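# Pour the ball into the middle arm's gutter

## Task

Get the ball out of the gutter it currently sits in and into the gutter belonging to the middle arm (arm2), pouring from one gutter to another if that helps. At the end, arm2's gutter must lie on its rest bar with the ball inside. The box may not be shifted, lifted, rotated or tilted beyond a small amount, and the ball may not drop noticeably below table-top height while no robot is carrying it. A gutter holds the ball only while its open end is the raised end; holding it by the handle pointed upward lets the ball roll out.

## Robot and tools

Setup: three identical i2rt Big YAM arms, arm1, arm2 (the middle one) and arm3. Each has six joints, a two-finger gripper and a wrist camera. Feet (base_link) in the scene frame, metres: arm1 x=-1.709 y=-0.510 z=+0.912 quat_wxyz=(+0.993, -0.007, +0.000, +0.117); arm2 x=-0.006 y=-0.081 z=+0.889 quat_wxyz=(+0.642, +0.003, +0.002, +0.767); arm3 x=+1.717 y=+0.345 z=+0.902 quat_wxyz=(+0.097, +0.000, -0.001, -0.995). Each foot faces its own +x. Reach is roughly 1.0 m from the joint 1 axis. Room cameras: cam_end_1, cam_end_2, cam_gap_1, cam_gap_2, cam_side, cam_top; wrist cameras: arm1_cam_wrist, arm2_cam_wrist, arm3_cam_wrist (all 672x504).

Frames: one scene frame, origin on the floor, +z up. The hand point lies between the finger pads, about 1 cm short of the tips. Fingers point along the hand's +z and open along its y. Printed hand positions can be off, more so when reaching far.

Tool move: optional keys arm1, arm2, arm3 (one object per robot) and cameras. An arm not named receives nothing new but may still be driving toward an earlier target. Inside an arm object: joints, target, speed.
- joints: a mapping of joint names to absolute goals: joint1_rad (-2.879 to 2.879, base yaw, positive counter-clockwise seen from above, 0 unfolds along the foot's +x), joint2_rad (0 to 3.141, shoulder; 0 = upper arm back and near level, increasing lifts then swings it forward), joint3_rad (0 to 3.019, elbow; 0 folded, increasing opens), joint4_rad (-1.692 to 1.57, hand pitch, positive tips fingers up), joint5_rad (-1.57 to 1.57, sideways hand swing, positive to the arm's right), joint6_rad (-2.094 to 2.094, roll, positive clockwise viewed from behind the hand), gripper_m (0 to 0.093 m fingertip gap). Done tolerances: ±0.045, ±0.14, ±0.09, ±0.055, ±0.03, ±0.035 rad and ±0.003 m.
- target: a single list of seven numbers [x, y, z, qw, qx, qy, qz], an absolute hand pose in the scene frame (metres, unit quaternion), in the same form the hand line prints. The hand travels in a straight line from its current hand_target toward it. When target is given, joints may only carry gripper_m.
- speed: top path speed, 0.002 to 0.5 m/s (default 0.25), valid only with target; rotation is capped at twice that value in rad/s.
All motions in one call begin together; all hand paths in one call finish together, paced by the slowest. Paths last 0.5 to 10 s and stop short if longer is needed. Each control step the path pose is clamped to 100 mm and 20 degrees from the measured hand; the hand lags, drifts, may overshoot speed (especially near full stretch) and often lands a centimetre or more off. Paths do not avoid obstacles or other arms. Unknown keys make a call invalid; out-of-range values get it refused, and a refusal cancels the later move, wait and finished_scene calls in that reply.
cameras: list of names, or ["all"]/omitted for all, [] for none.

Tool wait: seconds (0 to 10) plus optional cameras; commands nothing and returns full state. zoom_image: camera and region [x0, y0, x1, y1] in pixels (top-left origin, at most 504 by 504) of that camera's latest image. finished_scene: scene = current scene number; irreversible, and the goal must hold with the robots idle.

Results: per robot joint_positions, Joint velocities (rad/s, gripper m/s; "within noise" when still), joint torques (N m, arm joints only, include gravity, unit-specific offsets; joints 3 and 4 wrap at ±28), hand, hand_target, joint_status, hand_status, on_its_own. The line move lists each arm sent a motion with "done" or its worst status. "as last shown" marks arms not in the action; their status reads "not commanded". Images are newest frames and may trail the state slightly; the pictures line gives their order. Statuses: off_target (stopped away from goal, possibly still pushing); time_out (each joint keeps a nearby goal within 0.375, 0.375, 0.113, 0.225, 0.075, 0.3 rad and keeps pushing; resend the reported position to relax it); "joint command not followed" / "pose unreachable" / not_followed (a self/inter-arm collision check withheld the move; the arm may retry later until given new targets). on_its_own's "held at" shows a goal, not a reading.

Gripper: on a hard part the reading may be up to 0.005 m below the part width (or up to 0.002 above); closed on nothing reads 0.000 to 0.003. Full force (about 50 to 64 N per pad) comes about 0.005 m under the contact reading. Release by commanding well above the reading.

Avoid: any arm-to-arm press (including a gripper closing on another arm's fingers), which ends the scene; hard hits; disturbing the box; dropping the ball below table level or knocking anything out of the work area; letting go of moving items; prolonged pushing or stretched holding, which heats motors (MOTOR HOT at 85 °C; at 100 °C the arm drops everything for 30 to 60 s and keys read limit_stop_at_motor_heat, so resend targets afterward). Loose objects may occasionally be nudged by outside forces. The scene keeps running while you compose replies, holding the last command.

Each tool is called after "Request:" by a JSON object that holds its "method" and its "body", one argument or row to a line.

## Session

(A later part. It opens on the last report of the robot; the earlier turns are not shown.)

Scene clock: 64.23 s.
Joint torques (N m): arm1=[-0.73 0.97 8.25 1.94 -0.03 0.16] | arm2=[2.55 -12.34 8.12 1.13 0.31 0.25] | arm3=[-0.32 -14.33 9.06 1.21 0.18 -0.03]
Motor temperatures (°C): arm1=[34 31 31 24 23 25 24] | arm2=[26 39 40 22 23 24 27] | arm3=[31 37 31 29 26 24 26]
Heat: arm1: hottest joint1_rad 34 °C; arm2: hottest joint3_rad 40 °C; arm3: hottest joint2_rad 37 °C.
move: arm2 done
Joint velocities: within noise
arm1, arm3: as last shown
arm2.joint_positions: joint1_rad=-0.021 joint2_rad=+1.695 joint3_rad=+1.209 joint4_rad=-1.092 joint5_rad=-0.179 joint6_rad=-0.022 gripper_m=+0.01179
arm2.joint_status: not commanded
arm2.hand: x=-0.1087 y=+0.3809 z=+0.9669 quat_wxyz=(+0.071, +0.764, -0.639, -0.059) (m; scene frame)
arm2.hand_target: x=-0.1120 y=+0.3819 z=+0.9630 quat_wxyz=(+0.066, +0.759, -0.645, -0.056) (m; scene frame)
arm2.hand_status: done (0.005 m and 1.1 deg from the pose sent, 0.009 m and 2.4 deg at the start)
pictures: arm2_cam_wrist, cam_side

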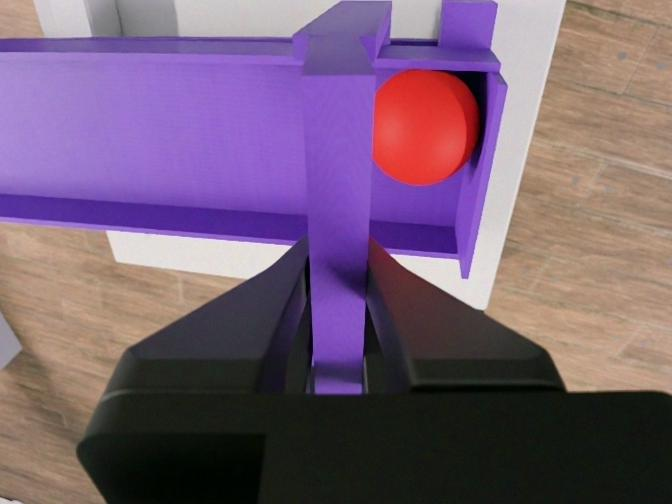

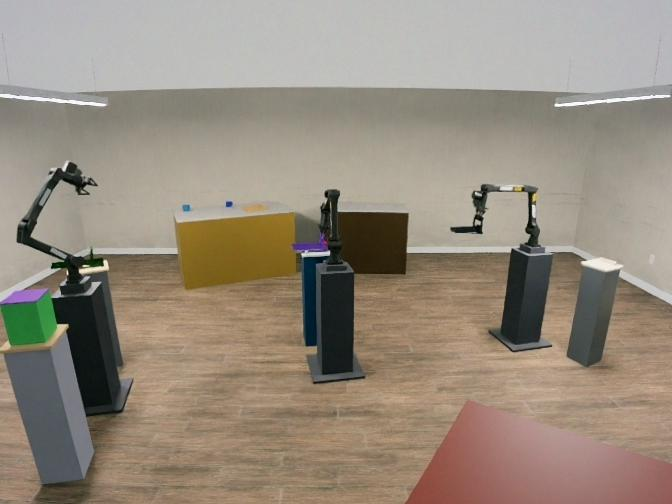

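Request:
{"method": "move", "body": {
  "arm2": {"target":[-0.110,0.379,0.957,-0.066,-0.759,0.645,0.056],"speed":0.05},
  "cameras": []
}}

Request:
{"method": "move", "body": {
  "arm2": {"joints":{"gripper_m":0.022}},
  "cameras": []
}}

Request:
{"method": "move", "body": {
  "arm2": {"joints":{"gripper_m":0.07}},
  "cameras": ["arm2_cam_wrist"]
}}

Request:
{"method": "move", "body": {
  "arm2": {"target":[-0.092,0.388,1.07,-0.066,-0.757,0.646,0.056],"speed":0.12},
  "cameras": ["arm2_cam_wrist","cam_side"]
}}

Request:
{"method": "zoom_image", "body": {
  "camera": "cam_side",
  "region": [280, 190, 360, 270]
}}

Scene clock: 65.80 s.
Joint torques (N m): arm1=[-0.67 0.97 8.25 1.94 -0.02 0.15] | arm2=[2.32 -12.34 7.12 1.35 0.3 0.21] | arm3=[-0.32 -14.45 9.07 1.2 0.18 -0.03]
Motor temperatures (°C): arm1=[34 31 31 24 23 25 24] | arm2=[26 39 40 22 23 24 27] | arm3=[31 37 31 29 26 24 26]
Heat: arm1: hottest joint1_rad 34 °C; arm2: hottest joint3_rad 40 °C; arm3: hottest joint2_rad 37 °C.
move: arm2 done
Joint velocities: within noise
arm1: as last shown
arm2.joint_positions: joint1_rad=-0.021 joint2_rad=+1.694 joint3_rad=+1.203 joint4_rad=-1.081 joint5_rad=-0.179 joint6_rad=-0.022 gripper_m=+0.01179
arm2.joint_status: not commanded
arm2.hand: x=-0.1087 y=+0.3813 z=+0.9653 quat_wxyz=(+0.069, +0.764, -0.639, -0.061) (m; scene frame)
arm2.hand_target: x=-0.1100 y=+0.3789 z=+0.9571 quat_wxyz=(+0.066, +0.759, -0.645, -0.056) (m; scene frame)
arm2.hand_status: done (0.009 m and 1.1 deg from the pose sent, 0.010 m and 1.1 deg at the start)
arm3.joint_positions: joint1_rad=+0.067 joint2_rad=+1.722 joint3_rad=+1.782 joint4_rad=-1.447 joint5_rad=+0.003 joint6_rad=+1.577 gripper_m=+0.01299
arm3.joint_status: not commanded
arm3.hand: x=+1.1643 y=+0.1990 z=+1.1784 quat_wxyz=(-0.073, -0.788, +0.609, +0.056) (m; scene frame)
arm3.hand_target: x=+1.1606 y=+0.2001 z=+1.2001 quat_wxyz=(-0.096, -0.782, +0.611, +0.075) (m; scene frame)
arm3.hand_status: not commanded
pictures: none
No camera images: "cameras" was empty.

Scene clock: 66.40 s.
Joint torques (N m): arm1=[-0.67 0.91 8.24 1.94 -0.02 0.15] | arm2=[2.37 -12.16 8.55 0.88 -0.13 0.11] | arm3=[-0.32 -14.45 9.06 1.2 0.19 -0.03]
Motor temperatures (°C): arm1=[34 31 31 24 23 25 24] | arm2=[26 39 40 22 23 24 27] | arm3=[31 37 31 29 26 24 26]
Heat: arm1: hottest joint1_rad 34 °C; arm2: hottest joint3_rad 40 °C; arm3: hottest joint2_rad 37 °C.
move: arm2 done
Joint velocities: within noise
arm1.joint_positions: joint1_rad=+0.877 joint2_rad=+0.643 joint3_rad=+1.528 joint4_rad=-1.465 joint5_rad=+0.211 joint6_rad=-0.609 gripper_m=+0.09396
arm1.joint_status: not commanded
arm1.hand: x=-1.5876 y=-0.3352 z=+1.4848 quat_wxyz=(-0.477, +0.634, -0.608, -0.022) (m; scene frame)
arm1.hand_target: x=-1.5890 y=-0.3377 z=+1.4926 quat_wxyz=(-0.486, +0.630, -0.606, -0.025) (m; scene frame)
arm1.hand_status: not commanded
arm2.joint_positions: joint1_rad=-0.021 joint2_rad=+1.694 joint3_rad=+1.186 joint4_rad=-1.071 joint5_rad=-0.169 joint6_rad=-0.015 gripper_m=+0.02192
arm2.joint_status: all done
arm2.hand: x=-0.1064 y=+0.3766 z=+0.9591 quat_wxyz=(+0.068, +0.762, -0.642, -0.055) (m; scene frame)
arm2.hand_target: x=-0.1099 y=+0.3789 z=+0.9572 quat_wxyz=(+0.066, +0.759, -0.645, -0.056) (m; scene frame)
arm2.hand_status: not commanded
arm3: as last shown
pictures: none
No camera images: "cameras" was empty.

Scene clock: 67.10 s.
Joint torques (N m): arm1=[-0.73 0.97 8.25 1.94 -0.03 0.15] | arm2=[2.32 -12.28 8.49 0.85 -0.14 0.13] | arm3=[-0.38 -14.39 9.06 1.21 0.19 -0.03]
Motor temperatures (°C): arm1=[34 31 31 24 23 25 24] | arm2=[26 39 40 22 23 24 27] | arm3=[31 37 31 29 26 24 26]
Heat: arm1: hottest joint1_rad 34 °C; arm2: hottest joint3_rad 40 °C; arm3: hottest joint2_rad 37 °C.
move: arm2 done
Joint velocities: within noise
arm1, arm3: as last shown
arm2.joint_positions: joint1_rad=-0.021 joint2_rad=+1.694 joint3_rad=+1.186 joint4_rad=-1.071 joint5_rad=-0.169 joint6_rad=-0.015 gripper_m=+0.06983
arm2.joint_status: all done
arm2.hand: x=-0.1064 y=+0.3766 z=+0.9591 quat_wxyz=(+0.068, +0.762, -0.642, -0.055) (m; scene frame)
arm2.hand_target: x=-0.1099 y=+0.3789 z=+0.9572 quat_wxyz=(+0.066, +0.759, -0.645, -0.056) (m; scene frame)
arm2.hand_status: not commanded
pictures: arm2_cam_wrist

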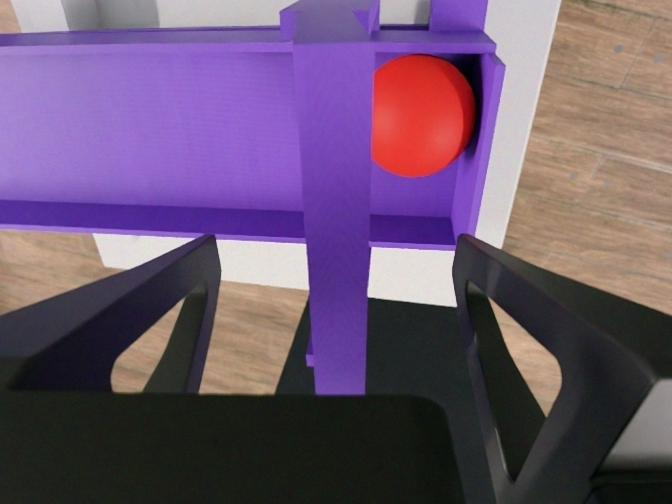

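Scene clock: 68.80 s.
Joint torques (N m): arm1=[-0.62 0.97 8.23 1.96 -0.03 0.15] | arm2=[1.38 -13.68 14.02 -0.1 -0.13 -0.22] | arm3=[-0.32 -14.51 9.07 1.2 0.18 -0.03]
Motor temperatures (°C): arm1=[34 31 31 24 23 25 24] | arm2=[26 39 40 22 23 24 27] | arm3=[31 37 31 29 26 24 26]
Heat: arm1: hottest joint1_rad 34 °C; arm2: hottest joint3_rad 40 °C; arm3: hottest joint2_rad 37 °C.
move: arm2 off_target
Joint velocities: within noise
arm1, arm3: as last shown
arm2.joint_positions: joint1_rad=-0.046 joint2_rad=+1.623 joint3_rad=+1.332 joint4_rad=-1.353 joint5_rad=-0.168 joint6_rad=-0.018 gripper_m=+0.06991
arm2.joint_status: not commanded
arm2.hand: x=-0.0932 y=+0.3690 z=+1.0432 quat_wxyz=(+0.088, +0.753, -0.652, -0.032) (m; scene frame)
arm2.hand_target: x=-0.0918 y=+0.3865 z=+1.0700 quat_wxyz=(+0.066, +0.758, -0.647, -0.056) (m; scene frame)
arm2.hand_status: off_target (0.033 m and 3.9 deg from the pose sent, 0.113 m and 0.7 deg at the start)
pictures: arm2_cam_wrist, cam_side

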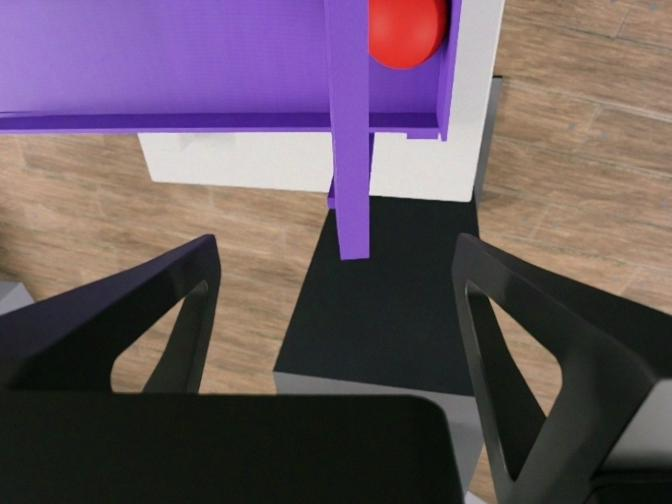

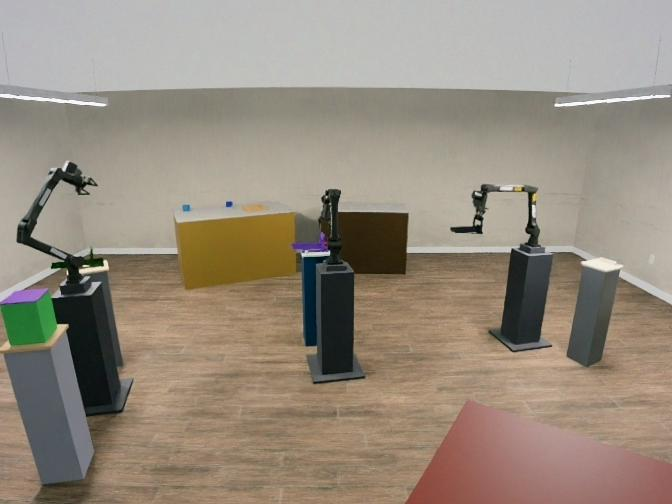

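Scaled by 6.300 from the camera's 672x504 image, which has a finer 960x720 frame.

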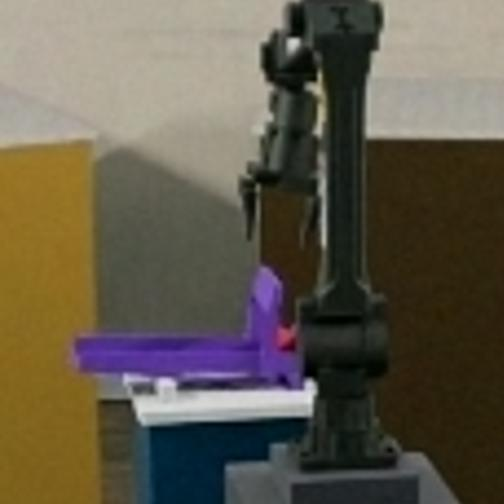

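Request:
{"method": "finished_scene", "body": {
  "scene": 2
}}

The scene is finished: the task was done.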